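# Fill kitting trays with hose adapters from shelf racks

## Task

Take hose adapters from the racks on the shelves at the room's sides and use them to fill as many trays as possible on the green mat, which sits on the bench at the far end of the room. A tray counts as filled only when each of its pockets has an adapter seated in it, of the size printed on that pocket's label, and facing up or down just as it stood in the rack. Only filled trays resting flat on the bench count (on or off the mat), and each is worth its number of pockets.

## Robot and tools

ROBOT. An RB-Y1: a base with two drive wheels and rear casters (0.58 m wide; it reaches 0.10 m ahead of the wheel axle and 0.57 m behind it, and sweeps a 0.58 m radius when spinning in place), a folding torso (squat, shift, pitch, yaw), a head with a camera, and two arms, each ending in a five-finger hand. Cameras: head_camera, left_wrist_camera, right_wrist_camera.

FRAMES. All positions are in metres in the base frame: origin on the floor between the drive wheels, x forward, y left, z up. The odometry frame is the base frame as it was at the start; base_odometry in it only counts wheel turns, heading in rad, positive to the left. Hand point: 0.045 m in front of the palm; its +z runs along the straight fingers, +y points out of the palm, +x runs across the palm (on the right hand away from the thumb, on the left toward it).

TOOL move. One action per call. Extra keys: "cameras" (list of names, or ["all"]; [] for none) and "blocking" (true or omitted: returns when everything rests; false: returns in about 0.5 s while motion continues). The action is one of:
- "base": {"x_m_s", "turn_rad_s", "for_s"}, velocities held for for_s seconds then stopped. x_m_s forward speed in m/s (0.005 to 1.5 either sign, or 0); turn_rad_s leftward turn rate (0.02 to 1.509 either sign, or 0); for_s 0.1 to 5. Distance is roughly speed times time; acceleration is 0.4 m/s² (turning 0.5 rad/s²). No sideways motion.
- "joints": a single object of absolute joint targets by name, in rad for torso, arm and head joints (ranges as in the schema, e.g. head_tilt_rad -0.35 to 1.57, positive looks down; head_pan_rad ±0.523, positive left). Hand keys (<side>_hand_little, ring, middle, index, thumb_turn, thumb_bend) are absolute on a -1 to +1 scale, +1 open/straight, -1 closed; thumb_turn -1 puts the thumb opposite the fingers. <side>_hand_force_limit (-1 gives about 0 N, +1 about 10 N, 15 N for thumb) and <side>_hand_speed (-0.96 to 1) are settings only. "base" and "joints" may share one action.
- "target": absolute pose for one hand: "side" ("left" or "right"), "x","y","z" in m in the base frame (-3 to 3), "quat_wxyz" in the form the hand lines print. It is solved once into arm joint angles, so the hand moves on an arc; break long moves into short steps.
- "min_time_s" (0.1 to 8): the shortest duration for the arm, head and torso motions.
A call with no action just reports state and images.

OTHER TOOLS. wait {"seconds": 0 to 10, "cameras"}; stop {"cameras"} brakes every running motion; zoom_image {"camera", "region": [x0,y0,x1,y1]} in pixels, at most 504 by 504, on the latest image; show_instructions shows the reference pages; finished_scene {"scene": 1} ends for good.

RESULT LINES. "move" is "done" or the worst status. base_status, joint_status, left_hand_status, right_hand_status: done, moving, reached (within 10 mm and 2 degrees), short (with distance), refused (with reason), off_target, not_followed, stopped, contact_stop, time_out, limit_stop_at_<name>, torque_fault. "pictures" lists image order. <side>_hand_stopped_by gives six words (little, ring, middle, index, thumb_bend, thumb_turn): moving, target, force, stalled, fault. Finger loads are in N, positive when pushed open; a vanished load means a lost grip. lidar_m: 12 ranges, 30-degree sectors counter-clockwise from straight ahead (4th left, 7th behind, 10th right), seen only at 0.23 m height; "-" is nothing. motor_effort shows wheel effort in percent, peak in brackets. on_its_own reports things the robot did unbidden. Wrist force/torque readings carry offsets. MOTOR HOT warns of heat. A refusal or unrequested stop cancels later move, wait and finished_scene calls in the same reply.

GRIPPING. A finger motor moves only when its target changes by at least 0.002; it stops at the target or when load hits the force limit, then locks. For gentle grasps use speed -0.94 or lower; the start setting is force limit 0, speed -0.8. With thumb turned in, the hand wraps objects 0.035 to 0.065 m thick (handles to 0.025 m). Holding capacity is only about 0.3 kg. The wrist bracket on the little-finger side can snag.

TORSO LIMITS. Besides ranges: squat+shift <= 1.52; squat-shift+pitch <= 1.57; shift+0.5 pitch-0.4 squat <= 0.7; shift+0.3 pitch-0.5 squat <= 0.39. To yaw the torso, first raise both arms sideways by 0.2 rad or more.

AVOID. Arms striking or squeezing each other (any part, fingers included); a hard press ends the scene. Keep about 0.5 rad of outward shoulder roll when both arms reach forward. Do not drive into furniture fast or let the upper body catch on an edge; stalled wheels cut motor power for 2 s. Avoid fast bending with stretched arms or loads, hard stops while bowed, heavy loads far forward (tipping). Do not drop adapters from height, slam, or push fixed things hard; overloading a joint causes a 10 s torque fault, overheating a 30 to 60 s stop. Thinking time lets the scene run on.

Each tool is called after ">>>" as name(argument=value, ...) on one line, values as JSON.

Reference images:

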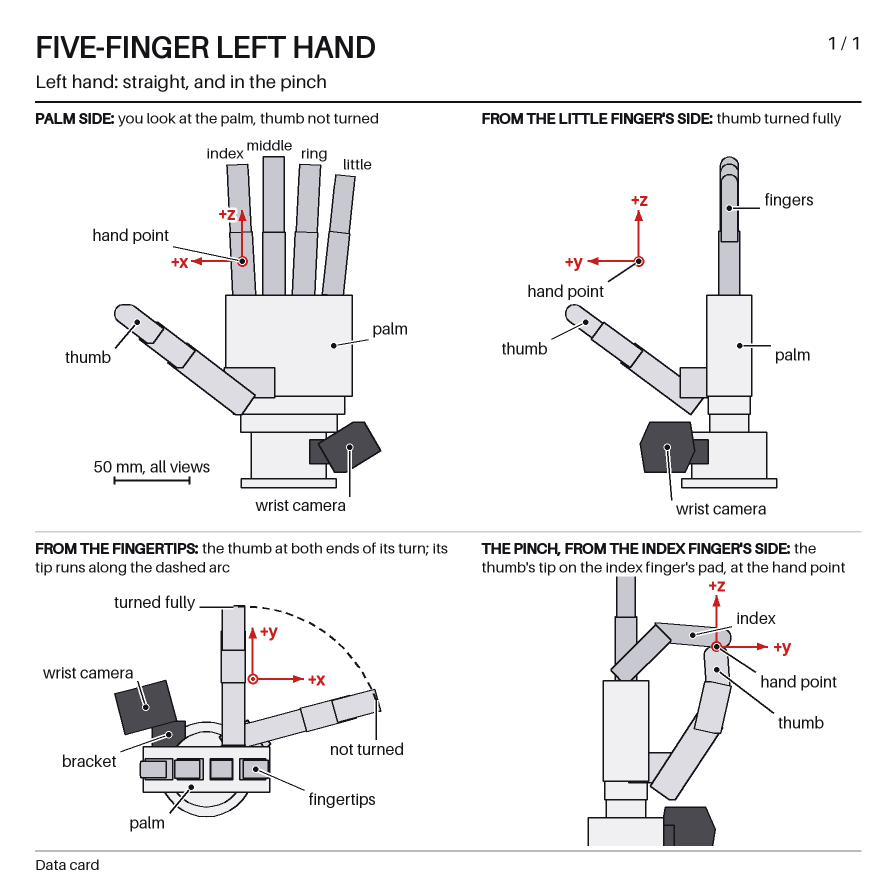

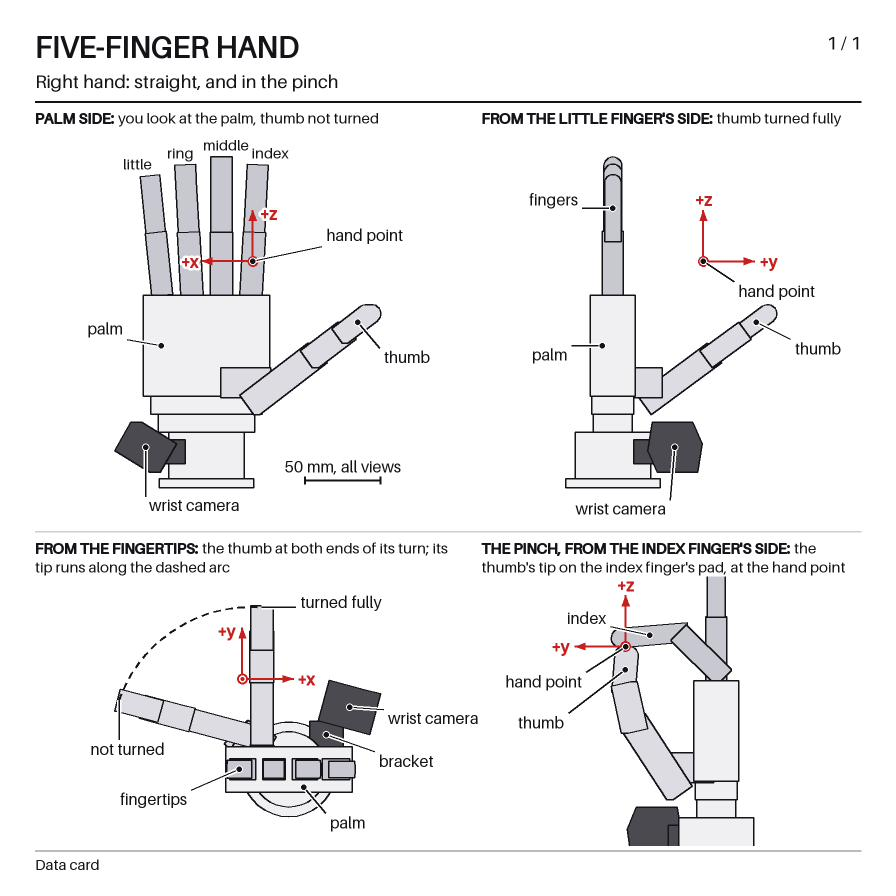

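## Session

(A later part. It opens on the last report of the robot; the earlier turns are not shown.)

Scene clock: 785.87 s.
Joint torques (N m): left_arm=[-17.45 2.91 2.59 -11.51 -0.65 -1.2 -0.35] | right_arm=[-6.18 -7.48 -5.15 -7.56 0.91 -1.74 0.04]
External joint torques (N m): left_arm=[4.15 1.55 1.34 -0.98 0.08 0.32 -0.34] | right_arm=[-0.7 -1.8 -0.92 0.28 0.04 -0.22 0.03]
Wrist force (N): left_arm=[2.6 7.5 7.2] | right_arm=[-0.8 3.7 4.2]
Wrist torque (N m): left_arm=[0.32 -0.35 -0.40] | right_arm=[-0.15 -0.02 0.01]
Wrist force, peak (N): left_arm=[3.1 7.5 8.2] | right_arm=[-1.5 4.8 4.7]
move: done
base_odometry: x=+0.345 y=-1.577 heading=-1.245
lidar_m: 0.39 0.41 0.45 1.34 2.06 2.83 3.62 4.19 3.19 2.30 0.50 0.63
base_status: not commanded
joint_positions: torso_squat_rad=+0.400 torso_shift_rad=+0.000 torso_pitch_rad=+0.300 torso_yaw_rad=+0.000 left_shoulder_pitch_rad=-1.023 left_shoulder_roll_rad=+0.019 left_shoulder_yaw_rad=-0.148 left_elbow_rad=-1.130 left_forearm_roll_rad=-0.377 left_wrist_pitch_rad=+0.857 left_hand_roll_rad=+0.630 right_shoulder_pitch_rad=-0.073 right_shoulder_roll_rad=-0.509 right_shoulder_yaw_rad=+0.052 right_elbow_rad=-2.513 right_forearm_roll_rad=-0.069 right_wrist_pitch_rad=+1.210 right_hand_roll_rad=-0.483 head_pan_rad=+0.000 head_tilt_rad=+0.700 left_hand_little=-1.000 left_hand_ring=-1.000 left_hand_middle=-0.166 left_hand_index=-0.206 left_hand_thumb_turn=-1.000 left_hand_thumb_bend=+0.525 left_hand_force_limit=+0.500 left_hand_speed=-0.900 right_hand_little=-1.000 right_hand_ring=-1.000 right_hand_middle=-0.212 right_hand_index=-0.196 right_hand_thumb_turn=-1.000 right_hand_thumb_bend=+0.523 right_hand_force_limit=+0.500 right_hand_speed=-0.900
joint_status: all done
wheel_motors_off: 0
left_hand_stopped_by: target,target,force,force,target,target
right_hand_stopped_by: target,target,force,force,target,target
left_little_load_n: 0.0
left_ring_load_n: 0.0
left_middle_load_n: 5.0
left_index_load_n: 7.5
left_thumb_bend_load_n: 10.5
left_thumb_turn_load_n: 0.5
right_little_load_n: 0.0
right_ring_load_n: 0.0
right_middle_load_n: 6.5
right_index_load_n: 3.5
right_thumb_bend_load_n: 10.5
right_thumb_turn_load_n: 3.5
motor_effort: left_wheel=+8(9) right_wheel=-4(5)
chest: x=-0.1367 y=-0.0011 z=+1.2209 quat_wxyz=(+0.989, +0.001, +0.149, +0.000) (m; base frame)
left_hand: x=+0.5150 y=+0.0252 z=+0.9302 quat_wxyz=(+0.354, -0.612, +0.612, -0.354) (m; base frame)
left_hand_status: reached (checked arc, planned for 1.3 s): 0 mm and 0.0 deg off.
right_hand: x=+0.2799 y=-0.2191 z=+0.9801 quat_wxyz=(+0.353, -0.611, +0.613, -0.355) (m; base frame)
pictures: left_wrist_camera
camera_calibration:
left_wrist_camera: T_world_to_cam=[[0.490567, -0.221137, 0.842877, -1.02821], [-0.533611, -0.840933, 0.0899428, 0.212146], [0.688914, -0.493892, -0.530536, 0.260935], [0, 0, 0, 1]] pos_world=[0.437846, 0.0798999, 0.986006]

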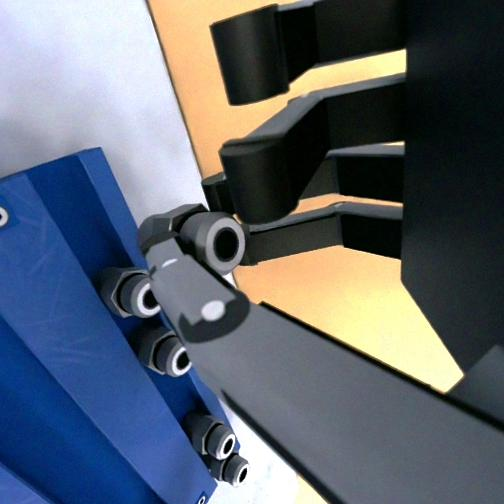

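>>> move(joints={"left_shoulder_pitch_rad":-0.066,"left_shoulder_roll_rad":0.351,"left_shoulder_yaw_rad":0.025,"left_elbow_rad":-2.511,"left_forearm_roll_rad":0.102,"left_wrist_pitch_rad":1.218,"left_hand_roll_rad":0.302}, min_time_s=1.8)

>>> move(base={"x_m_s":-0.35,"for_s":1.2}, joints={"torso_squat_rad":0.1})

>>> move(base={"turn_rad_s":-0.895,"for_s":2.267})

>>> move(base={"x_m_s":0.9,"for_s":3.3})

>>> move(base={"turn_rad_s":0.45,"for_s":1.035})

>>> move(base={"x_m_s":0.2,"for_s":0.87}, joints={"left_shoulder_pitch_rad":-0.794,"left_shoulder_roll_rad":0.567,"left_shoulder_yaw_rad":0.675,"left_elbow_rad":-2.223,"left_forearm_roll_rad":0.595,"left_wrist_pitch_rad":1.559,"left_hand_roll_rad":-0.012,"right_shoulder_pitch_rad":-0.68,"right_shoulder_roll_rad":-0.782,"right_shoulder_yaw_rad":-0.438,"right_elbow_rad":-2.309,"right_forearm_roll_rad":-0.58,"right_wrist_pitch_rad":1.446,"right_hand_roll_rad":-0.348}, min_time_s=1.3)

>>> move(joints={"torso_squat_rad":0.2,"torso_pitch_rad":0.6,"head_tilt_rad":0.4}, cameras=["head_camera"])

>>> zoom_image(camera="head_camera", region=[220, 100, 380, 190])

>>> zoom_image(camera="head_camera", region=[600, 100, 860, 200])

Scene clock: 788.50 s.
Joint torques (N m): left_arm=[-5.09 5.19 4.78 -9.95 -0.62 -1.85 0.1] | right_arm=[-6.11 -7.42 -4.85 -7.62 0.86 -1.71 0.1]
External joint torques (N m): left_arm=[0.98 0.86 1.45 -0.97 -0.17 -0.05 0.11] | right_arm=[-0.64 -1.74 -0.61 0.22 -0.02 -0.2 0.1]
Wrist force (N): left_arm=[2.3 8.0 7.0] | right_arm=[-0.6 4.5 3.8]
Wrist torque (N m): left_arm=[0.42 -0.28 -0.42] | right_arm=[-0.02 0.03 0.01]
Wrist force, peak (N): left_arm=[0.7 -17.3 4.5] | right_arm=[-1.7 5.2 4.8]
move: done
base_odometry: x=+0.345 y=-1.577 heading=-1.245
lidar_m: 0.38 0.40 0.43 1.34 2.06 2.85 3.62 4.19 3.20 2.29 0.50 0.63
base_status: not commanded
joint_positions: torso_squat_rad=+0.400 torso_shift_rad=+0.000 torso_pitch_rad=+0.300 torso_yaw_rad=+0.000 left_shoulder_pitch_rad=-0.066 left_shoulder_roll_rad=+0.351 left_shoulder_yaw_rad=+0.025 left_elbow_rad=-2.511 left_forearm_roll_rad=+0.102 left_wrist_pitch_rad=+1.218 left_hand_roll_rad=+0.302 right_shoulder_pitch_rad=-0.073 right_shoulder_roll_rad=-0.509 right_shoulder_yaw_rad=+0.052 right_elbow_rad=-2.513 right_forearm_roll_rad=-0.069 right_wrist_pitch_rad=+1.210 right_hand_roll_rad=-0.483 head_pan_rad=+0.000 head_tilt_rad=+0.700 left_hand_little=-1.000 left_hand_ring=-1.000 left_hand_middle=-0.166 left_hand_index=-0.206 left_hand_thumb_turn=-1.000 left_hand_thumb_bend=+0.526 left_hand_force_limit=+0.500 left_hand_speed=-0.900 right_hand_little=-1.000 right_hand_ring=-1.000 right_hand_middle=-0.212 right_hand_index=-0.196 right_hand_thumb_turn=-1.000 right_hand_thumb_bend=+0.523 right_hand_force_limit=+0.500 right_hand_speed=-0.900
joint_status: all done
wheel_motors_off: 0
left_hand_stopped_by: target,target,force,force,target,target
right_hand_stopped_by: target,target,force,force,target,target
left_little_load_n: 0.0
left_ring_load_n: 0.0
left_middle_load_n: 11.5
left_index_load_n: 1.5
left_thumb_bend_load_n: 10.5
left_thumb_turn_load_n: 2.5
right_little_load_n: 0.0
right_ring_load_n: 0.0
right_middle_load_n: 6.5
right_index_load_n: 3.5
right_thumb_bend_load_n: 10.5
right_thumb_turn_load_n: 3.5
motor_effort: left_wheel=+7(10) right_wheel=-5(6)
chest: x=-0.1366 y=-0.0012 z=+1.2209 quat_wxyz=(+0.989, +0.001, +0.149, +0.000) (m; base frame)
left_hand: x=+0.2801 y=+0.2196 z=+0.9806 quat_wxyz=(+0.356, -0.613, +0.611, -0.353) (m; base frame)
right_hand: x=+0.2800 y=-0.2191 z=+0.9800 quat_wxyz=(+0.353, -0.611, +0.613, -0.355) (m; base frame)
pictures: none

Scene clock: 791.37 s.
Joint torques (N m): left_arm=[-5.08 4.78 4.44 -10.01 -0.38 -1.74 0.01] | right_arm=[-6.53 -7.12 -4.91 -7.68 0.9 -1.66 0.15]
External joint torques (N m): left_arm=[0.99 0.46 1.11 -1.03 0.08 0.06 0.02] | right_arm=[-1.05 -1.44 -0.67 0.16 0.03 -0.14 0.15]
Wrist force (N): left_arm=[2.3 7.7 7.1] | right_arm=[-1.0 4.2 3.9]
Wrist torque (N m): left_arm=[0.37 -0.26 -0.42] | right_arm=[-0.05 0.05 -0.05]
Wrist force, peak (N): left_arm=[2.3 8.3 7.1] | right_arm=[-1.4 4.8 4.9]
move: done
base_odometry: x=+0.211 y=-1.179 heading=-1.244
lidar_m: 0.81 0.74 1.17 1.98 2.06 2.86 3.22 3.76 3.19 3.08 1.44 0.76
base_status: done (sent for 1.2 of 1.2 s)
joint_positions: torso_squat_rad=+0.100 torso_shift_rad=+0.000 torso_pitch_rad=+0.300 torso_yaw_rad=+0.000 left_shoulder_pitch_rad=-0.066 left_shoulder_roll_rad=+0.351 left_shoulder_yaw_rad=+0.025 left_elbow_rad=-2.511 left_forearm_roll_rad=+0.102 left_wrist_pitch_rad=+1.218 left_hand_roll_rad=+0.302 right_shoulder_pitch_rad=-0.073 right_shoulder_roll_rad=-0.509 right_shoulder_yaw_rad=+0.052 right_elbow_rad=-2.513 right_forearm_roll_rad=-0.069 right_wrist_pitch_rad=+1.210 right_hand_roll_rad=-0.483 head_pan_rad=+0.000 head_tilt_rad=+0.700 left_hand_little=-1.000 left_hand_ring=-1.000 left_hand_middle=-0.166 left_hand_index=-0.206 left_hand_thumb_turn=-1.000 left_hand_thumb_bend=+0.526 left_hand_force_limit=+0.500 left_hand_speed=-0.900 right_hand_little=-1.000 right_hand_ring=-1.000 right_hand_middle=-0.212 right_hand_index=-0.196 right_hand_thumb_turn=-1.000 right_hand_thumb_bend=+0.523 right_hand_force_limit=+0.500 right_hand_speed=-0.900
joint_status: all done
wheel_motors_off: 0
left_hand_stopped_by: target,target,force,force,target,target
right_hand_stopped_by: target,target,force,force,target,target
left_little_load_n: 0.0
left_ring_load_n: 0.0
left_middle_load_n: 11.5
left_index_load_n: 1.5
left_thumb_bend_load_n: 11.0
left_thumb_turn_load_n: 2.0
right_little_load_n: 0.0
right_ring_load_n: 0.0
right_middle_load_n: 6.5
right_index_load_n: 4.0
right_thumb_bend_load_n: 10.5
right_thumb_turn_load_n: 3.5
motor_effort: left_wheel=+12(43) right_wheel=-7(20)
chest: x=-0.1366 y=-0.0012 z=+1.2726 quat_wxyz=(+0.989, +0.001, +0.149, +0.000) (m; base frame)
left_hand: x=+0.2801 y=+0.2195 z=+1.0324 quat_wxyz=(+0.356, -0.613, +0.611, -0.353) (m; base frame)
right_hand: x=+0.2799 y=-0.2192 z=+1.0318 quat_wxyz=(+0.353, -0.611, +0.613, -0.355) (m; base frame)
pictures: none

Scene clock: 795.77 s.
Joint torques (N m): left_arm=[-4.95 4.87 4.29 -9.62 -0.55 -1.68 0.09] | right_arm=[-6.49 -7.16 -4.73 -7.67 0.85 -1.55 0.09]
External joint torques (N m): left_arm=[1.12 0.55 0.96 -0.64 -0.09 0.12 0.1] | right_arm=[-1.02 -1.48 -0.5 0.18 -0.03 -0.04 0.08]
Wrist force (N): left_arm=[2.3 7.8 7.1] | right_arm=[-0.8 4.3 4.7]
Wrist torque (N m): left_arm=[0.38 -0.27 -0.44] | right_arm=[-0.09 -0.02 -0.01]
Wrist force, peak (N): left_arm=[2.6 8.1 7.3] | right_arm=[-0.7 4.9 5.4]
move: done
base_odometry: x=+0.211 y=-1.179 heading=+3.011
lidar_m: 3.14 3.05 1.37 0.76 0.81 0.73 1.27 1.98 2.13 3.11 3.20 3.84
base_status: done (sent for 2.27 of 2.27 s)
joint_positions: torso_squat_rad=+0.100 torso_shift_rad=+0.000 torso_pitch_rad=+0.300 torso_yaw_rad=+0.000 left_shoulder_pitch_rad=-0.066 left_shoulder_roll_rad=+0.351 left_shoulder_yaw_rad=+0.025 left_elbow_rad=-2.511 left_forearm_roll_rad=+0.102 left_wrist_pitch_rad=+1.218 left_hand_roll_rad=+0.302 right_shoulder_pitch_rad=-0.073 right_shoulder_roll_rad=-0.509 right_shoulder_yaw_rad=+0.052 right_elbow_rad=-2.513 right_forearm_roll_rad=-0.069 right_wrist_pitch_rad=+1.210 right_hand_roll_rad=-0.483 head_pan_rad=+0.000 head_tilt_rad=+0.700 left_hand_little=-1.000 left_hand_ring=-1.000 left_hand_middle=-0.166 left_hand_index=-0.206 left_hand_thumb_turn=-1.000 left_hand_thumb_bend=+0.526 left_hand_force_limit=+0.500 left_hand_speed=-0.900 right_hand_little=-1.000 right_hand_ring=-1.000 right_hand_middle=-0.212 right_hand_index=-0.196 right_hand_thumb_turn=-1.000 right_hand_thumb_bend=+0.523 right_hand_force_limit=+0.500 right_hand_speed=-0.900
joint_status: not commanded
wheel_motors_off: 0
left_hand_stopped_by: target,target,force,force,target,target
right_hand_stopped_by: target,target,force,force,target,target
left_little_load_n: 0.0
left_ring_load_n: 0.0
left_middle_load_n: 11.5
left_index_load_n: 1.5
left_thumb_bend_load_n: 11.0
left_thumb_turn_load_n: 2.5
right_little_load_n: 0.0
right_ring_load_n: 0.0
right_middle_load_n: 6.5
right_index_load_n: 3.5
right_thumb_bend_load_n: 10.5
right_thumb_turn_load_n: 3.5
motor_effort: left_wheel=+9(37) right_wheel=+3(20)
chest: x=-0.1366 y=-0.0012 z=+1.2726 quat_wxyz=(+0.989, +0.001, +0.149, +0.000) (m; base frame)
left_hand: x=+0.2801 y=+0.2195 z=+1.0324 quat_wxyz=(+0.356, -0.613, +0.611, -0.353) (m; base frame)
right_hand: x=+0.2799 y=-0.2192 z=+1.0318 quat_wxyz=(+0.353, -0.611, +0.613, -0.355) (m; base frame)
pictures: none

Scene clock: 801.53 s.
Joint torques (N m): left_arm=[-5.5 5.28 4.52 -9.48 -0.46 -1.69 0.05] | right_arm=[-5.77 -7.35 -4.5 -7.47 0.89 -1.56 0.08]
External joint torques (N m): left_arm=[0.56 0.96 1.19 -0.5 0 0.11 0.06] | right_arm=[-0.3 -1.67 -0.26 0.37 0.01 -0.05 0.07]
Wrist force (N): left_arm=[2.2 7.8 7.3] | right_arm=[-1.0 4.0 4.9]
Wrist torque (N m): left_arm=[0.36 -0.28 -0.43] | right_arm=[-0.18 0.02 -0.04]
Wrist force, peak (N): left_arm=[2.2 7.8 7.6] | right_arm=[-1.2 4.2 5.7]
move: done
base_odometry: x=-2.734 y=-0.790 heading=+3.010
lidar_m: 0.41 0.39 0.42 0.62 2.29 2.44 3.60 4.67 2.90 2.37 1.22 0.55
base_status: done (sent for 3.3 of 3.3 s)
joint_positions: torso_squat_rad=+0.100 torso_shift_rad=+0.000 torso_pitch_rad=+0.300 torso_yaw_rad=+0.000 left_shoulder_pitch_rad=-0.066 left_shoulder_roll_rad=+0.351 left_shoulder_yaw_rad=+0.025 left_elbow_rad=-2.511 left_forearm_roll_rad=+0.102 left_wrist_pitch_rad=+1.218 left_hand_roll_rad=+0.302 right_shoulder_pitch_rad=-0.073 right_shoulder_roll_rad=-0.509 right_shoulder_yaw_rad=+0.052 right_elbow_rad=-2.513 right_forearm_roll_rad=-0.069 right_wrist_pitch_rad=+1.210 right_hand_roll_rad=-0.483 head_pan_rad=+0.000 head_tilt_rad=+0.700 left_hand_little=-1.000 left_hand_ring=-1.000 left_hand_middle=-0.166 left_hand_index=-0.206 left_hand_thumb_turn=-1.000 left_hand_thumb_bend=+0.526 left_hand_force_limit=+0.500 left_hand_speed=-0.900 right_hand_little=-1.000 right_hand_ring=-1.000 right_hand_middle=-0.212 right_hand_index=-0.196 right_hand_thumb_turn=-1.000 right_hand_thumb_bend=+0.523 right_hand_force_limit=+0.500 right_hand_speed=-0.900
joint_status: not commanded
wheel_motors_off: 0
left_hand_stopped_by: target,target,force,force,target,target
right_hand_stopped_by: target,target,force,force,target,target
left_little_load_n: 0.0
left_ring_load_n: 0.0
left_middle_load_n: 11.5
left_index_load_n: 1.5
left_thumb_bend_load_n: 11.0
left_thumb_turn_load_n: 2.5
right_little_load_n: 0.5
right_ring_load_n: 0.0
right_middle_load_n: 6.5
right_index_load_n: 4.0
right_thumb_bend_load_n: 10.5
right_thumb_turn_load_n: 3.5
motor_effort: left_wheel=-6(43) right_wheel=+4(28)
chest: x=-0.1365 y=-0.0012 z=+1.2726 quat_wxyz=(+0.989, +0.001, +0.149, +0.000) (m; base frame)
left_hand: x=+0.2802 y=+0.2195 z=+1.0323 quat_wxyz=(+0.356, -0.613, +0.611, -0.353) (m; base frame)
right_hand: x=+0.2800 y=-0.2191 z=+1.0317 quat_wxyz=(+0.353, -0.611, +0.613, -0.355) (m; base frame)
pictures: none

Scene clock: 803.93 s.
Joint torques (N m): left_arm=[-5.56 5.04 5.09 -9.63 -0.44 -1.83 -0.04] | right_arm=[-5.72 -7.3 -4.52 -7.5 0.86 -1.7 0.1]
External joint torques (N m): left_arm=[0.5 0.71 1.76 -0.65 0.02 -0.03 -0.03] | right_arm=[-0.24 -1.62 -0.28 0.34 -0.01 -0.18 0.09]
Wrist force (N): left_arm=[2.3 7.9 6.9] | right_arm=[-0.2 4.6 4.4]
Wrist torque (N m): left_arm=[0.39 -0.29 -0.43] | right_arm=[0.00 -0.09 0.06]
Wrist force, peak (N): left_arm=[2.3 7.8 7.6] | right_arm=[-1.2 4.5 4.9]
move: done
base_odometry: x=-2.733 y=-0.790 heading=-2.808
lidar_m: 0.40 0.41 0.58 2.28 2.39 2.86 4.66 2.91 2.43 1.48 0.55 0.42
base_status: done (sent for 1.03 of 1.03 s)
joint_positions: torso_squat_rad=+0.100 torso_shift_rad=+0.000 torso_pitch_rad=+0.300 torso_yaw_rad=+0.000 left_shoulder_pitch_rad=-0.066 left_shoulder_roll_rad=+0.351 left_shoulder_yaw_rad=+0.025 left_elbow_rad=-2.511 left_forearm_roll_rad=+0.102 left_wrist_pitch_rad=+1.218 left_hand_roll_rad=+0.302 right_shoulder_pitch_rad=-0.073 right_shoulder_roll_rad=-0.509 right_shoulder_yaw_rad=+0.052 right_elbow_rad=-2.513 right_forearm_roll_rad=-0.069 right_wrist_pitch_rad=+1.210 right_hand_roll_rad=-0.483 head_pan_rad=+0.000 head_tilt_rad=+0.700 left_hand_little=-1.000 left_hand_ring=-1.000 left_hand_middle=-0.166 left_hand_index=-0.206 left_hand_thumb_turn=-1.000 left_hand_thumb_bend=+0.526 left_hand_force_limit=+0.500 left_hand_speed=-0.900 right_hand_little=-1.000 right_hand_ring=-1.000 right_hand_middle=-0.212 right_hand_index=-0.196 right_hand_thumb_turn=-1.000 right_hand_thumb_bend=+0.523 right_hand_force_limit=+0.500 right_hand_speed=-0.900
joint_status: not commanded
wheel_motors_off: 0
left_hand_stopped_by: target,target,force,force,target,target
right_hand_stopped_by: target,target,force,force,target,target
left_little_load_n: 0.0
left_ring_load_n: 0.0
left_middle_load_n: 11.5
left_index_load_n: 1.5
left_thumb_bend_load_n: 11.0
left_thumb_turn_load_n: 2.5
right_little_load_n: 0.0
right_ring_load_n: 0.0
right_middle_load_n: 6.5
right_index_load_n: 4.0
right_thumb_bend_load_n: 10.5
right_thumb_turn_load_n: 3.5
motor_effort: left_wheel=+3(36) right_wheel=+4(20)
chest: x=-0.1365 y=-0.0012 z=+1.2726 quat_wxyz=(+0.989, +0.001, +0.149, +0.000) (m; base frame)
left_hand: x=+0.2802 y=+0.2196 z=+1.0323 quat_wxyz=(+0.356, -0.613, +0.611, -0.353) (m; base frame)
right_hand: x=+0.2800 y=-0.2191 z=+1.0317 quat_wxyz=(+0.353, -0.611, +0.613, -0.355) (m; base frame)
pictures: none

Scene clock: 805.67 s.
Joint torques (N m): left_arm=[-11.87 12.37 2.98 -4.47 0.07 -2.04 0.13] | right_arm=[-12.41 -14.29 -5.61 -3.37 0.77 -1.73 0.06]
External joint torques (N m): left_arm=[1.63 0.21 0.97 0.28 0.03 0.06 0.14] | right_arm=[-0.57 -2.36 -0.71 0.07 0.06 0.08 0.05]
Wrist force (N): left_arm=[1.9 8.5 5.3] | right_arm=[-0.5 5.3 2.4]
Wrist torque (N m): left_arm=[0.48 -0.27 -0.47] | right_arm=[0.13 0.01 0.08]
Wrist force, peak (N): left_arm=[2.4 8.7 7.5] | right_arm=[-1.6 5.1 4.7]
move: done
base_odometry: x=-2.897 y=-0.847 heading=-2.808
lidar_m: 0.22 0.24 0.33 1.00 2.38 2.99 4.83 3.05 2.42 0.85 0.32 0.23
base_status: done (sent for 0.87 of 0.87 s)
joint_positions: torso_squat_rad=+0.100 torso_shift_rad=+0.000 torso_pitch_rad=+0.300 torso_yaw_rad=+0.000 left_shoulder_pitch_rad=-0.794 left_shoulder_roll_rad=+0.567 left_shoulder_yaw_rad=+0.675 left_elbow_rad=-2.223 left_forearm_roll_rad=+0.595 left_wrist_pitch_rad=+1.559 left_hand_roll_rad=-0.012 right_shoulder_pitch_rad=-0.680 right_shoulder_roll_rad=-0.782 right_shoulder_yaw_rad=-0.438 right_elbow_rad=-2.309 right_forearm_roll_rad=-0.580 right_wrist_pitch_rad=+1.446 right_hand_roll_rad=-0.348 head_pan_rad=+0.000 head_tilt_rad=+0.700 left_hand_little=-1.000 left_hand_ring=-1.000 left_hand_middle=-0.166 left_hand_index=-0.206 left_hand_thumb_turn=-1.000 left_hand_thumb_bend=+0.526 left_hand_force_limit=+0.500 left_hand_speed=-0.900 right_hand_little=-1.000 right_hand_ring=-1.000 right_hand_middle=-0.212 right_hand_index=-0.196 right_hand_thumb_turn=-1.000 right_hand_thumb_bend=+0.523 right_hand_force_limit=+0.500 right_hand_speed=-0.900
joint_status: all done
wheel_motors_off: 0
left_hand_stopped_by: target,target,force,force,target,target
right_hand_stopped_by: target,target,force,force,target,target
left_little_load_n: 0.0
left_ring_load_n: 0.0
left_middle_load_n: 11.5
left_index_load_n: 1.0
left_thumb_bend_load_n: 11.0
left_thumb_turn_load_n: 2.5
right_little_load_n: 0.0
right_ring_load_n: 0.0
right_middle_load_n: 6.5
right_index_load_n: 4.0
right_thumb_bend_load_n: 10.5
right_thumb_turn_load_n: 3.5
motor_effort: left_wheel=+6(40) right_wheel=-4(26)
chest: x=-0.1364 y=-0.0012 z=+1.2726 quat_wxyz=(+0.989, +0.001, +0.150, +0.000) (m; base frame)
left_hand: x=+0.3865 y=+0.3399 z=+1.2856 quat_wxyz=(+0.441, -0.552, +0.553, -0.441) (m; base frame)
right_hand: x=+0.3864 y=-0.2999 z=+1.2851 quat_wxyz=(+0.441, -0.553, +0.553, -0.440) (m; base frame)
pictures: none

Scene clock: 807.50 s.
Joint torques (N m): left_arm=[-8.95 12.85 4.5 -6.33 -0.1 -1.78 0.06] | right_arm=[-9.89 -14.97 -6.22 -4.77 0.61 -1.71 0.03]
External joint torques (N m): left_arm=[1.64 0.36 1.07 0.13 -0.16 0.1 0.07] | right_arm=[-0.73 -2.87 -0.42 0.25 -0.07 -0.1 0.02]
Wrist force (N): left_arm=[2.3 7.8 6.9] | right_arm=[-0.3 4.2 3.8]
Wrist torque (N m): left_arm=[0.38 -0.29 -0.42] | right_arm=[-0.04 -0.04 -0.02]
Wrist force, peak (N): left_arm=[2.3 8.2 7.8] | right_arm=[-1.0 4.8 5.0]
move: done
base_odometry: x=-2.897 y=-0.847 heading=-2.808
lidar_m: 0.22 0.23 0.34 0.98 2.39 3.00 4.83 3.04 2.43 0.84 0.33 0.23
base_status: not commanded
joint_positions: torso_squat_rad=+0.200 torso_shift_rad=+0.000 torso_pitch_rad=+0.600 torso_yaw_rad=+0.000 left_shoulder_pitch_rad=-0.794 left_shoulder_roll_rad=+0.567 left_shoulder_yaw_rad=+0.675 left_elbow_rad=-2.223 left_forearm_roll_rad=+0.595 left_wrist_pitch_rad=+1.559 left_hand_roll_rad=-0.012 right_shoulder_pitch_rad=-0.680 right_shoulder_roll_rad=-0.782 right_shoulder_yaw_rad=-0.438 right_elbow_rad=-2.309 right_forearm_roll_rad=-0.580 right_wrist_pitch_rad=+1.446 right_hand_roll_rad=-0.348 head_pan_rad=+0.000 head_tilt_rad=+0.400 left_hand_little=-1.000 left_hand_ring=-1.000 left_hand_middle=-0.166 left_hand_index=-0.206 left_hand_thumb_turn=-1.000 left_hand_thumb_bend=+0.526 left_hand_force_limit=+0.500 left_hand_speed=-0.900 right_hand_little=-1.000 right_hand_ring=-1.000 right_hand_middle=-0.212 right_hand_index=-0.196 right_hand_thumb_turn=-1.000 right_hand_thumb_bend=+0.523 right_hand_force_limit=+0.500 right_hand_speed=-0.900
joint_status: all done
wheel_motors_off: 0
left_hand_stopped_by: target,target,force,force,target,target
right_hand_stopped_by: target,target,force,force,target,target
left_little_load_n: 0.0
left_ring_load_n: 0.0
left_middle_load_n: 11.0
left_index_load_n: 1.5
left_thumb_bend_load_n: 10.5
left_thumb_turn_load_n: 2.5
right_little_load_n: 0.0
right_ring_load_n: 0.0
right_middle_load_n: 6.5
right_index_load_n: 4.0
right_thumb_bend_load_n: 10.5
right_thumb_turn_load_n: 3.5
motor_effort: left_wheel=+7(9) right_wheel=-4(5)
chest: x=-0.0532 y=-0.0011 z=+1.2219 quat_wxyz=(+0.955, +0.001, +0.296, +0.000) (m; base frame)
left_hand: x=+0.4501 y=+0.3402 z=+1.0798 quat_wxyz=(+0.354, -0.612, +0.613, -0.353) (m; base frame)
right_hand: x=+0.4500 y=-0.2998 z=+1.0793 quat_wxyz=(+0.353, -0.612, +0.613, -0.353) (m; base frame)
pictures: head_camera
camera_calibration:
head_camera: T_world_to_cam=[[-0.0232025, -0.999716, 0.00546628, -0.00533072], [-0.852543, 0.0169305, -0.522382, 0.847629], [0.522141, -0.0167808, -0.852694, 1.07822], [0, 0, 0, 1]] pos_world=[0.159536, -0.00158662, 1.3622]

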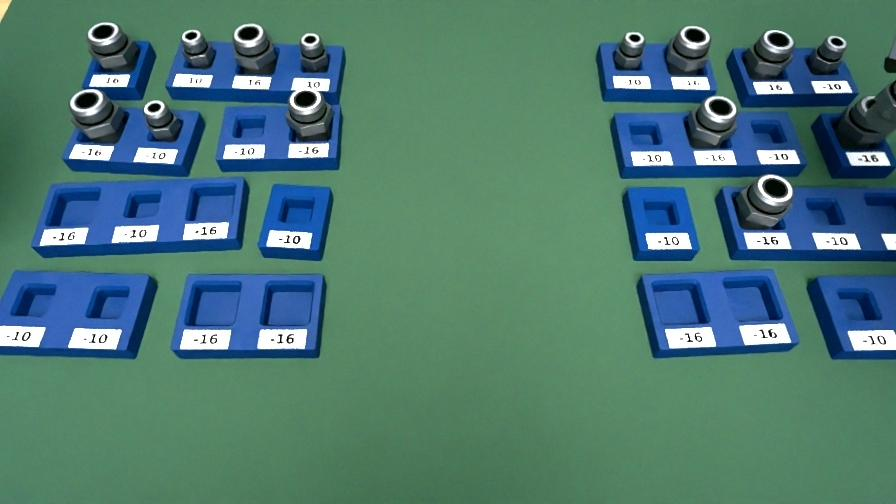

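Scaled by 3.150 from the camera's 896x504 image, which has a finer 1280x720 frame.

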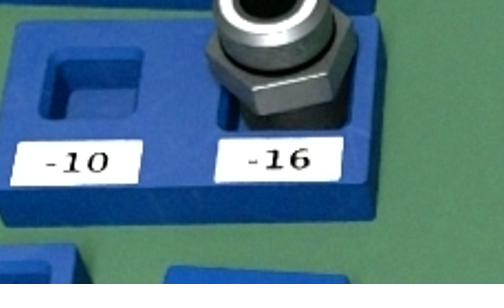

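Scaled by 1.938 from the camera's 896x504 image, which has a finer 1280x720 frame.

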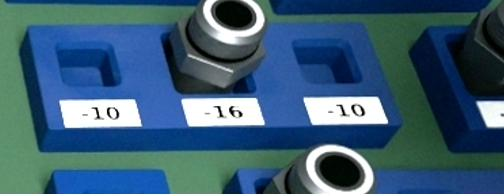

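>>> move(cameras=["left_wrist_camera","right_wrist_camera"])

Scene clock: 807.83 s.
Joint torques (N m): left_arm=[-9.33 12.82 4.2 -6.66 -0.16 -1.87 -0.03] | right_arm=[-9.9 -14.7 -6.01 -4.79 0.76 -1.6 0.11]
External joint torques (N m): left_arm=[1.26 0.33 0.78 -0.2 -0.21 0.01 -0.02] | right_arm=[-0.74 -2.6 -0.22 0.23 0.08 0 0.1]
Wrist force (N): left_arm=[2.2 7.7 7.2] | right_arm=[-0.2 4.1 5.0]
Wrist torque (N m): left_arm=[0.35 -0.27 -0.44] | right_arm=[-0.15 -0.09 0.02]
Wrist force, peak (N): left_arm=[2.3 7.9 7.4] | right_arm=[-0.9 4.2 5.1]
base_odometry: x=-2.897 y=-0.847 heading=-2.808
lidar_m: 0.21 0.23 0.34 1.00 2.39 2.99 4.83 3.04 2.44 0.85 0.33 0.23
base_status: not commanded
joint_positions: torso_squat_rad=+0.200 torso_shift_rad=+0.000 torso_pitch_rad=+0.600 torso_yaw_rad=+0.000 left_shoulder_pitch_rad=-0.794 left_shoulder_roll_rad=+0.567 left_shoulder_yaw_rad=+0.675 left_elbow_rad=-2.223 left_forearm_roll_rad=+0.595 left_wrist_pitch_rad=+1.559 left_hand_roll_rad=-0.012 right_shoulder_pitch_rad=-0.680 right_shoulder_roll_rad=-0.782 right_shoulder_yaw_rad=-0.438 right_elbow_rad=-2.309 right_forearm_roll_rad=-0.580 right_wrist_pitch_rad=+1.446 right_hand_roll_rad=-0.348 head_pan_rad=+0.000 head_tilt_rad=+0.400 left_hand_little=-1.000 left_hand_ring=-1.000 left_hand_middle=-0.166 left_hand_index=-0.206 left_hand_thumb_turn=-1.000 left_hand_thumb_bend=+0.526 left_hand_force_limit=+0.500 left_hand_speed=-0.900 right_hand_little=-1.000 right_hand_ring=-1.000 right_hand_middle=-0.212 right_hand_index=-0.196 right_hand_thumb_turn=-1.000 right_hand_thumb_bend=+0.523 right_hand_force_limit=+0.500 right_hand_speed=-0.900
joint_status: all done
wheel_motors_off: 0
left_hand_stopped_by: target,target,force,force,target,target
right_hand_stopped_by: target,target,force,force,target,target
left_little_load_n: 0.0
left_ring_load_n: 0.0
left_middle_load_n: 11.5
left_index_load_n: 1.5
left_thumb_bend_load_n: 11.0
left_thumb_turn_load_n: 2.5
right_little_load_n: 0.0
right_ring_load_n: 0.0
right_middle_load_n: 6.5
right_index_load_n: 4.0
right_thumb_bend_load_n: 10.5
right_thumb_turn_load_n: 3.5
motor_effort: left_wheel=+6(9) right_wheel=-4(5)
chest: x=-0.0532 y=-0.0011 z=+1.2219 quat_wxyz=(+0.955, +0.001, +0.296, +0.000) (m; base frame)
left_hand: x=+0.4501 y=+0.3402 z=+1.0798 quat_wxyz=(+0.354, -0.612, +0.613, -0.353) (m; base frame)
right_hand: x=+0.4500 y=-0.2998 z=+1.0793 quat_wxyz=(+0.353, -0.612, +0.613, -0.353) (m; base frame)
pictures: left_wrist_camera, right_wrist_camera
camera_calibration:
left_wrist_camera: T_world_to_cam=[[0.491254, -0.221616, 0.842351, -1.05238], [-0.533276, -0.841173, 0.0896974, 0.429109], [0.688685, -0.49327, -0.531412, 0.541432], [0, 0, 0, 1]] pos_world=[0.372943, 0.394803, 1.13571]
right_wrist_camera: T_world_to_cam=[[-0.514433, -0.274343, -0.812462, 1.02408], [-0.554827, 0.828895, 0.071412, 0.420664], [0.653854, 0.487512, -0.578624, 0.587776], [0, 0, 0, 1]] pos_world=[0.375893, -0.354286, 1.14208]

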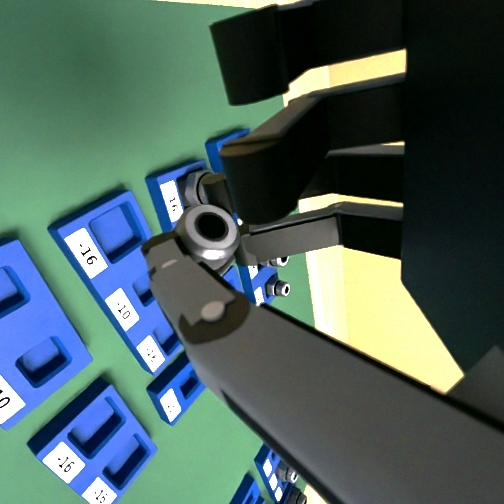

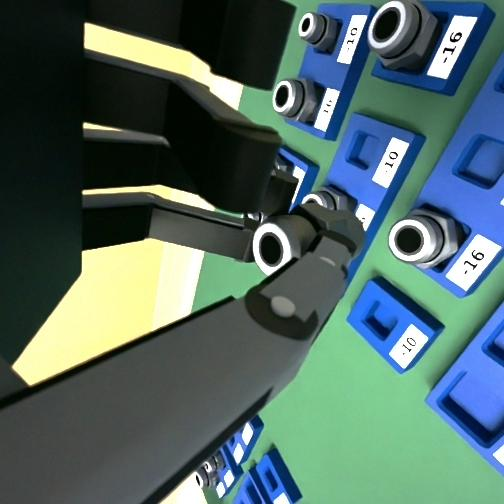

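>>> move(target={"side":"left","x":0.47,"y":0.10,"z":1.05,"quat_wxyz":[0.3536,-0.6124,0.6124,-0.3536]}, min_time_s=1.8, cameras=["head_camera","left_wrist_camera"])

>>> zoom_image(camera="head_camera", region=[260, 60, 420, 220])

>>> zoom_image(camera="left_wrist_camera", region=[120, 160, 320, 320])

Scene clock: 810.73 s.
Joint torques (N m): left_arm=[-13.62 2.3 1.48 -8.42 -0.69 -1.6 0.42] | right_arm=[-9.87 -14.62 -6 -4.93 0.69 -1.65 0]
External joint torques (N m): left_arm=[1.18 0.11 -0.74 -1.03 -0.06 0.16 0.43] | right_arm=[-0.71 -2.52 -0.2 0.1 0.01 -0.04 -0.01]
Wrist force (N): left_arm=[2.0 7.7 7.3] | right_arm=[-1.1 4.2 4.2]
Wrist torque (N m): left_arm=[0.35 -0.24 -0.28] | right_arm=[-0.09 0.10 -0.02]
Wrist force, peak (N): left_arm=[2.8 7.9 7.6] | right_arm=[-0.8 4.7 5.1]
move: done
base_odometry: x=-2.897 y=-0.847 heading=-2.808
lidar_m: 0.21 0.24 0.33 0.99 2.39 3.00 4.84 3.04 2.42 0.85 0.32 0.23
base_status: not commanded
joint_positions: torso_squat_rad=+0.200 torso_shift_rad=+0.000 torso_pitch_rad=+0.600 torso_yaw_rad=+0.000 left_shoulder_pitch_rad=-0.997 left_shoulder_roll_rad=+0.239 left_shoulder_yaw_rad=-0.114 left_elbow_rad=-2.253 left_forearm_roll_rad=-0.179 left_wrist_pitch_rad=+1.612 left_hand_roll_rad=+0.366 right_shoulder_pitch_rad=-0.680 right_shoulder_roll_rad=-0.782 right_shoulder_yaw_rad=-0.438 right_elbow_rad=-2.309 right_forearm_roll_rad=-0.580 right_wrist_pitch_rad=+1.446 right_hand_roll_rad=-0.348 head_pan_rad=+0.000 head_tilt_rad=+0.400 left_hand_little=-1.000 left_hand_ring=-1.000 left_hand_middle=-0.166 left_hand_index=-0.206 left_hand_thumb_turn=-1.000 left_hand_thumb_bend=+0.526 left_hand_force_limit=+0.500 left_hand_speed=-0.900 right_hand_little=-1.000 right_hand_ring=-1.000 right_hand_middle=-0.212 right_hand_index=-0.196 right_hand_thumb_turn=-1.000 right_hand_thumb_bend=+0.523 right_hand_force_limit=+0.500 right_hand_speed=-0.900
joint_status: all done
wheel_motors_off: 0
left_hand_stopped_by: target,target,force,force,target,target
right_hand_stopped_by: target,target,force,force,target,target
left_little_load_n: 0.0
left_ring_load_n: 0.0
left_middle_load_n: 11.5
left_index_load_n: 1.5
left_thumb_bend_load_n: 10.5
left_thumb_turn_load_n: 2.5
right_little_load_n: 0.0
right_ring_load_n: 0.0
right_middle_load_n: 6.5
right_index_load_n: 4.0
right_thumb_bend_load_n: 10.5
right_thumb_turn_load_n: 3.5
motor_effort: left_wheel=+5(9) right_wheel=-5(5)
chest: x=-0.0532 y=-0.0011 z=+1.2219 quat_wxyz=(+0.955, +0.001, +0.296, +0.000) (m; base frame)
left_hand: x=+0.4693 y=+0.1003 z=+1.0505 quat_wxyz=(+0.353, -0.611, +0.613, -0.355) (m; base frame)
left_hand_status: reached (checked arc, planned for 1.8 s): 1 mm and 0.2 deg off.
right_hand: x=+0.4500 y=-0.2998 z=+1.0793 quat_wxyz=(+0.353, -0.612, +0.613, -0.353) (m; base frame)
pictures: head_camera, left_wrist_camera
camera_calibration:
head_camera: T_world_to_cam=[[-0.0232025, -0.999716, 0.00546628, -0.00533072], [-0.852543, 0.0169305, -0.522382, 0.847629], [0.522141, -0.0167808, -0.852694, 1.07822], [0, 0, 0, 1]] pos_world=[0.159536, -0.00158662, 1.3622]
left_wrist_camera: T_world_to_cam=[[0.489033, -0.222415, 0.843432, -1.09024], [-0.536332, -0.839231, 0.0896649, 0.241466], [0.687892, -0.496208, -0.5297, 0.393264], [0, 0, 0, 1]] pos_world=[0.392147, 0.1553, 1.10621]

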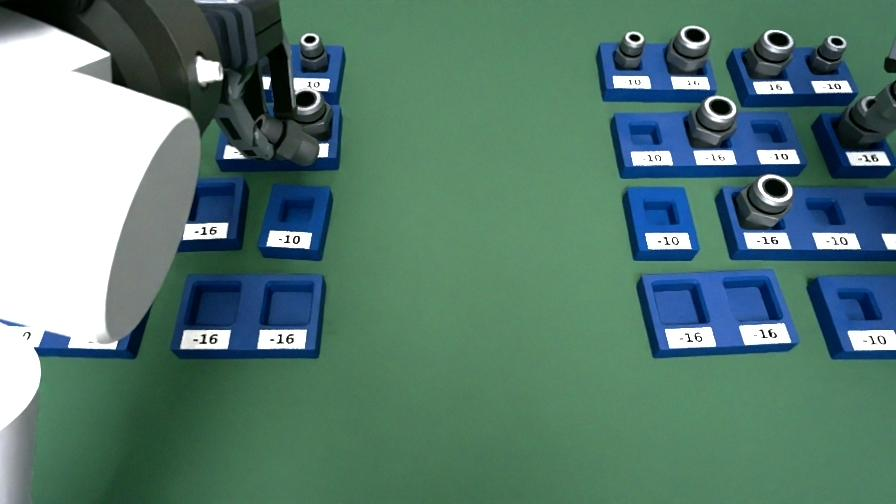

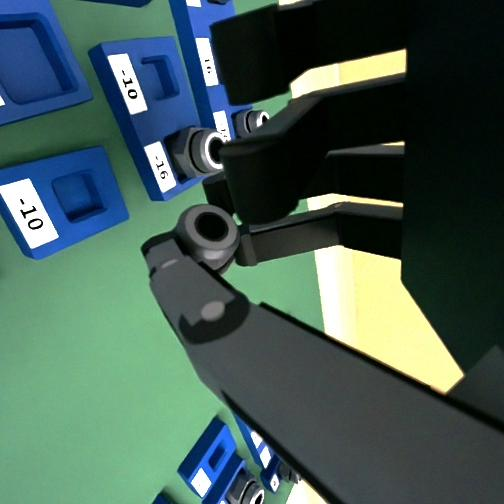

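Scaled by 3.150 from the camera's 896x504 image, which has a finer 1280x720 frame.

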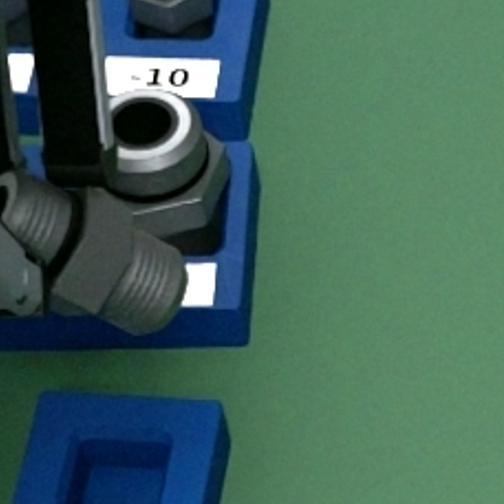

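Scaled by 2.520 from the camera's 504x504 image, which has a finer 720x720 frame.

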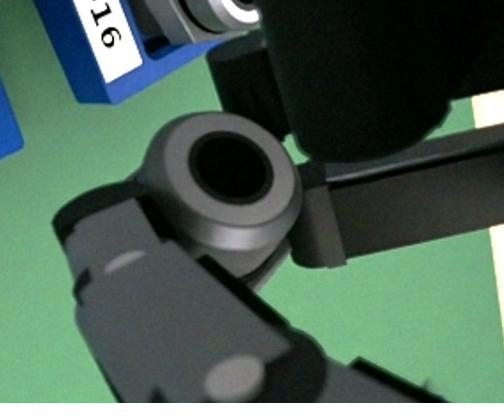

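>>> zoom_image(camera="head_camera", region=[250, 170, 350, 270])

Scaled by 5.040 from the camera's 896x504 image, which has a finer 1280x720 frame.

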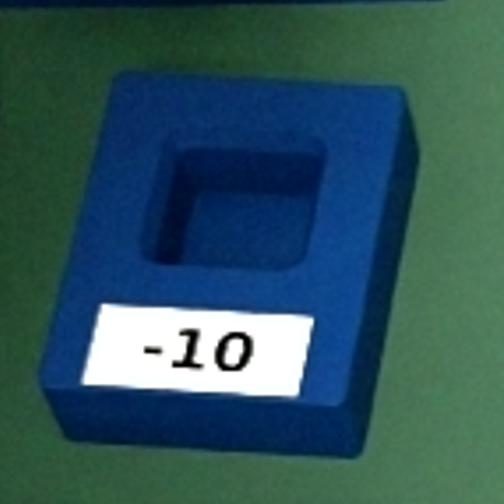

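>>> move(target={"side":"left","x":0.47,"y":0.13,"z":1.06,"quat_wxyz":[0.5214,-0.4777,0.6904,-0.1531]}, min_time_s=2, cameras=["head_camera","left_wrist_camera"])

>>> zoom_image(camera="head_camera", region=[220, 60, 380, 220])

Scene clock: 814.37 s.
Joint torques (N m): left_arm=[-16.07 3.39 3.24 -6.33 -1.49 -1.05 -0.2] | right_arm=[-9.86 -14.5 -6.23 -4.94 0.62 -1.76 0.03]
External joint torques (N m): left_arm=[0.68 1.87 -1.28 0.48 -0.09 0.28 -0.17] | right_arm=[-0.7 -2.4 -0.44 0.08 -0.06 -0.16 0.02]
Wrist force (N): left_arm=[6.2 6.8 6.3] | right_arm=[-0.6 4.4 3.9]
Wrist torque (N m): left_arm=[0.36 -0.59 -0.25] | right_arm=[-0.03 0.01 0.06]
Wrist force, peak (N): left_arm=[4.8 7.6 7.2] | right_arm=[-1.4 4.1 5.5]
move: done
base_odometry: x=-2.897 y=-0.847 heading=-2.808
lidar_m: 0.22 0.24 0.33 0.99 2.37 3.01 4.83 3.03 2.42 0.85 0.32 0.23
base_status: not commanded
joint_positions: torso_squat_rad=+0.200 torso_shift_rad=+0.000 torso_pitch_rad=+0.600 torso_yaw_rad=+0.000 left_shoulder_pitch_rad=-1.193 left_shoulder_roll_rad=+0.324 left_shoulder_yaw_rad=-0.466 left_elbow_rad=-2.079 left_forearm_roll_rad=-0.518 left_wrist_pitch_rad=+1.819 left_hand_roll_rad=+0.157 right_shoulder_pitch_rad=-0.680 right_shoulder_roll_rad=-0.782 right_shoulder_yaw_rad=-0.438 right_elbow_rad=-2.309 right_forearm_roll_rad=-0.580 right_wrist_pitch_rad=+1.446 right_hand_roll_rad=-0.348 head_pan_rad=+0.000 head_tilt_rad=+0.400 left_hand_little=-1.000 left_hand_ring=-1.000 left_hand_middle=-0.166 left_hand_index=-0.206 left_hand_thumb_turn=-1.000 left_hand_thumb_bend=+0.526 left_hand_force_limit=+0.500 left_hand_speed=-0.900 right_hand_little=-1.000 right_hand_ring=-1.000 right_hand_middle=-0.212 right_hand_index=-0.196 right_hand_thumb_turn=-1.000 right_hand_thumb_bend=+0.523 right_hand_force_limit=+0.500 right_hand_speed=-0.900
joint_status: all done
wheel_motors_off: 0
left_hand_stopped_by: target,target,force,force,target,target
right_hand_stopped_by: target,target,force,force,target,target
left_little_load_n: 0.0
left_ring_load_n: 0.5
left_middle_load_n: 11.5
left_index_load_n: 1.0
left_thumb_bend_load_n: 10.5
left_thumb_turn_load_n: 2.5
right_little_load_n: 0.0
right_ring_load_n: 0.0
right_middle_load_n: 6.5
right_index_load_n: 4.0
right_thumb_bend_load_n: 10.5
right_thumb_turn_load_n: 3.5
motor_effort: left_wheel=+5(10) right_wheel=-3(5)
chest: x=-0.0532 y=-0.0011 z=+1.2219 quat_wxyz=(+0.955, +0.001, +0.296, +0.000) (m; base frame)
left_hand: x=+0.4699 y=+0.1300 z=+1.0600 quat_wxyz=(+0.521, -0.478, +0.690, -0.153) (m; base frame)
left_hand_status: reached (checked arc, planned for 2.0 s): 0 mm and 0.0 deg off.
right_hand: x=+0.4500 y=-0.2998 z=+1.0793 quat_wxyz=(+0.353, -0.612, +0.613, -0.353) (m; base frame)
pictures: head_camera, left_wrist_camera
camera_calibration:
head_camera: T_world_to_cam=[[-0.0232025, -0.999716, 0.00546628, -0.00533072], [-0.852543, 0.0169305, -0.522382, 0.847629], [0.522141, -0.0167808, -0.852694, 1.07822], [0, 0, 0, 1]] pos_world=[0.159536, -0.00158662, 1.3622]
left_wrist_camera: T_world_to_cam=[[0.490719, -0.664014, 0.564163, -0.739328], [-0.533258, -0.740933, -0.408233, 0.77946], [0.689079, -0.100517, -0.717681, 0.559891], [0, 0, 0, 1]] pos_world=[0.392646, 0.142881, 1.13713]

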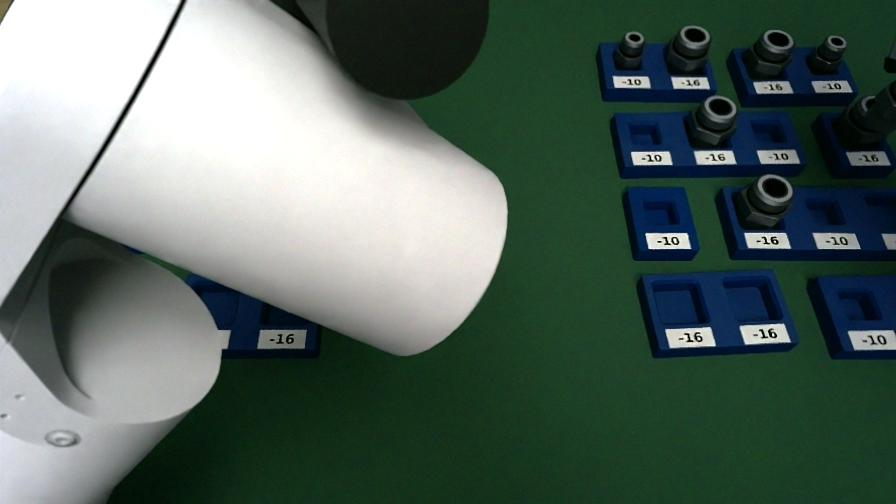

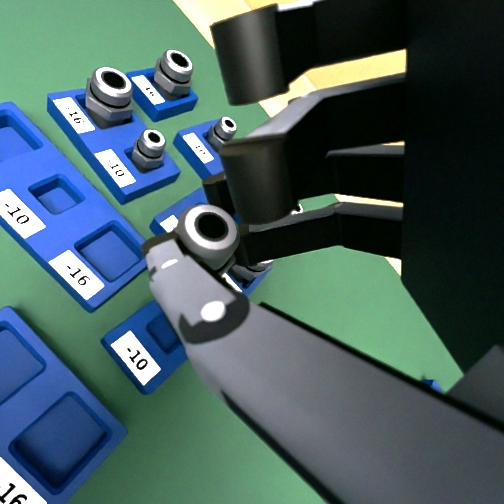

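Scaled by 3.150 from the camera's 896x504 image, which has a finer 1280x720 frame.

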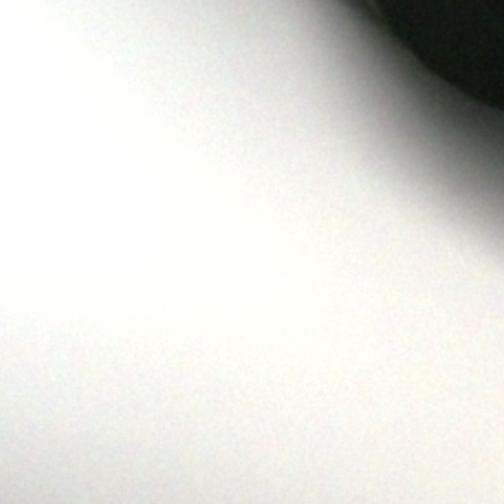

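>>> zoom_image(camera="left_wrist_camera", region=[140, 170, 300, 310])

Scaled by 3.150 from the camera's 504x504 image, which has a finer 720x720 frame.

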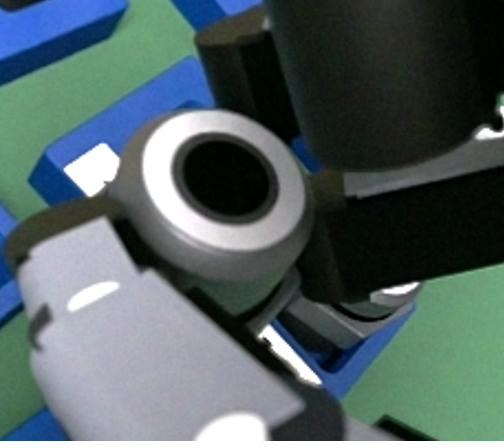

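>>> move(target={"side":"left","x":0.4868,"y":0.1045,"z":1.01,"quat_wxyz":[0.472,-0.4872,0.7251,-0.1194]}, min_time_s=1.5, cameras=["head_camera","left_wrist_camera"])

>>> zoom_image(camera="left_wrist_camera", region=[110, 140, 310, 340])

Scene clock: 819.67 s.
Joint torques (N m): left_arm=[-17.27 0.23 5.63 -7.15 -1.35 -1.11 0.31] | right_arm=[-9.78 -14.33 -5.93 -4.83 0.67 -1.73 -0.01]
External joint torques (N m): left_arm=[1.28 -0.81 1.5 0.61 0.05 0.02 0.34] | right_arm=[-0.61 -2.23 -0.13 0.19 -0.01 -0.12 -0.01]
Wrist force (N): left_arm=[5.9 6.1 7.3] | right_arm=[-1.5 4.1 4.5]
Wrist torque (N m): left_arm=[0.29 -0.50 -0.09] | right_arm=[-0.09 0.16 -0.06]
Wrist force, peak (N): left_arm=[6.3 6.4 7.5] | right_arm=[-0.8 5.1 5.1]
move: done
base_odometry: x=-2.897 y=-0.847 heading=-2.808
lidar_m: 0.22 0.23 0.34 0.99 2.39 2.98 4.84 3.05 2.42 0.84 0.31 0.22
base_status: not commanded
joint_positions: torso_squat_rad=+0.200 torso_shift_rad=+0.000 torso_pitch_rad=+0.600 torso_yaw_rad=+0.000 left_shoulder_pitch_rad=-1.252 left_shoulder_roll_rad=+0.249 left_shoulder_yaw_rad=-0.446 left_elbow_rad=-1.814 left_forearm_roll_rad=-0.450 left_wrist_pitch_rad=+1.747 left_hand_roll_rad=+0.192 right_shoulder_pitch_rad=-0.680 right_shoulder_roll_rad=-0.782 right_shoulder_yaw_rad=-0.438 right_elbow_rad=-2.309 right_forearm_roll_rad=-0.580 right_wrist_pitch_rad=+1.446 right_hand_roll_rad=-0.348 head_pan_rad=+0.000 head_tilt_rad=+0.400 left_hand_little=-1.000 left_hand_ring=-1.000 left_hand_middle=-0.166 left_hand_index=-0.206 left_hand_thumb_turn=-1.000 left_hand_thumb_bend=+0.526 left_hand_force_limit=+0.500 left_hand_speed=-0.900 right_hand_little=-1.000 right_hand_ring=-1.000 right_hand_middle=-0.212 right_hand_index=-0.196 right_hand_thumb_turn=-1.000 right_hand_thumb_bend=+0.523 right_hand_force_limit=+0.500 right_hand_speed=-0.900
joint_status: all done
wheel_motors_off: 0
left_hand_stopped_by: target,target,force,force,target,target
right_hand_stopped_by: target,target,force,force,target,target
left_little_load_n: 0.5
left_ring_load_n: 0.0
left_middle_load_n: 11.5
left_index_load_n: 1.5
left_thumb_bend_load_n: 11.0
left_thumb_turn_load_n: 3.0
right_little_load_n: 0.0
right_ring_load_n: 0.0
right_middle_load_n: 6.5
right_index_load_n: 4.0
right_thumb_bend_load_n: 10.5
right_thumb_turn_load_n: 3.5
motor_effort: left_wheel=+3(9) right_wheel=-5(5)
chest: x=-0.0532 y=-0.0011 z=+1.2219 quat_wxyz=(+0.955, +0.001, +0.296, +0.000) (m; base frame)
left_hand: x=+0.4867 y=+0.1045 z=+1.0100 quat_wxyz=(+0.472, -0.487, +0.725, -0.119) (m; base frame)
left_hand_status: reached (checked arc, planned for 1.5 s): 0 mm and 0.0 deg off.
right_hand: x=+0.4500 y=-0.2998 z=+1.0793 quat_wxyz=(+0.353, -0.612, +0.613, -0.353) (m; base frame)
pictures: head_camera, left_wrist_camera
camera_calibration:
head_camera: T_world_to_cam=[[-0.0232025, -0.999716, 0.00546628, -0.00533072], [-0.852543, 0.0169305, -0.522382, 0.847629], [0.522141, -0.0167808, -0.852694, 1.07822], [0, 0, 0, 1]] pos_world=[0.159536, -0.00158662, 1.3622]
left_wrist_camera: T_world_to_cam=[[0.564262, -0.664656, 0.489736, -0.696799], [-0.585041, -0.74045, -0.330848, 0.696179], [0.582525, -0.0998308, -0.806659, 0.651419], [0, 0, 0, 1]] pos_world=[0.421002, 0.117386, 1.09705]

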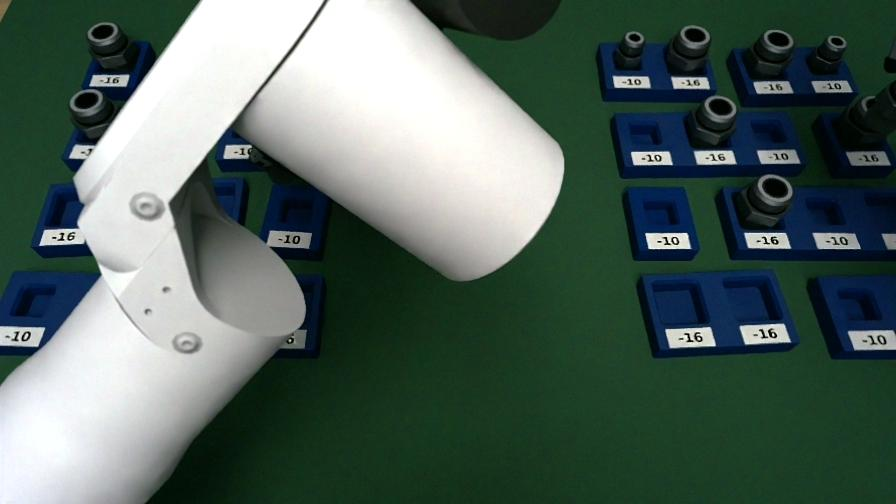

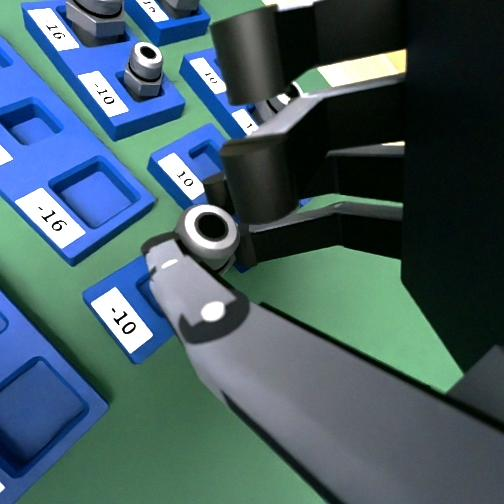

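Scaled by 2.520 from the camera's 504x504 image, which has a finer 720x720 frame.

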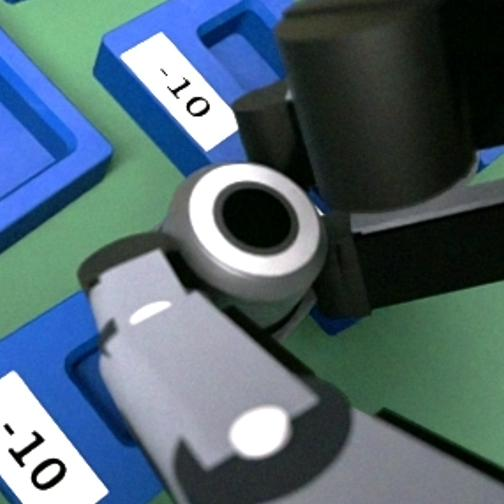

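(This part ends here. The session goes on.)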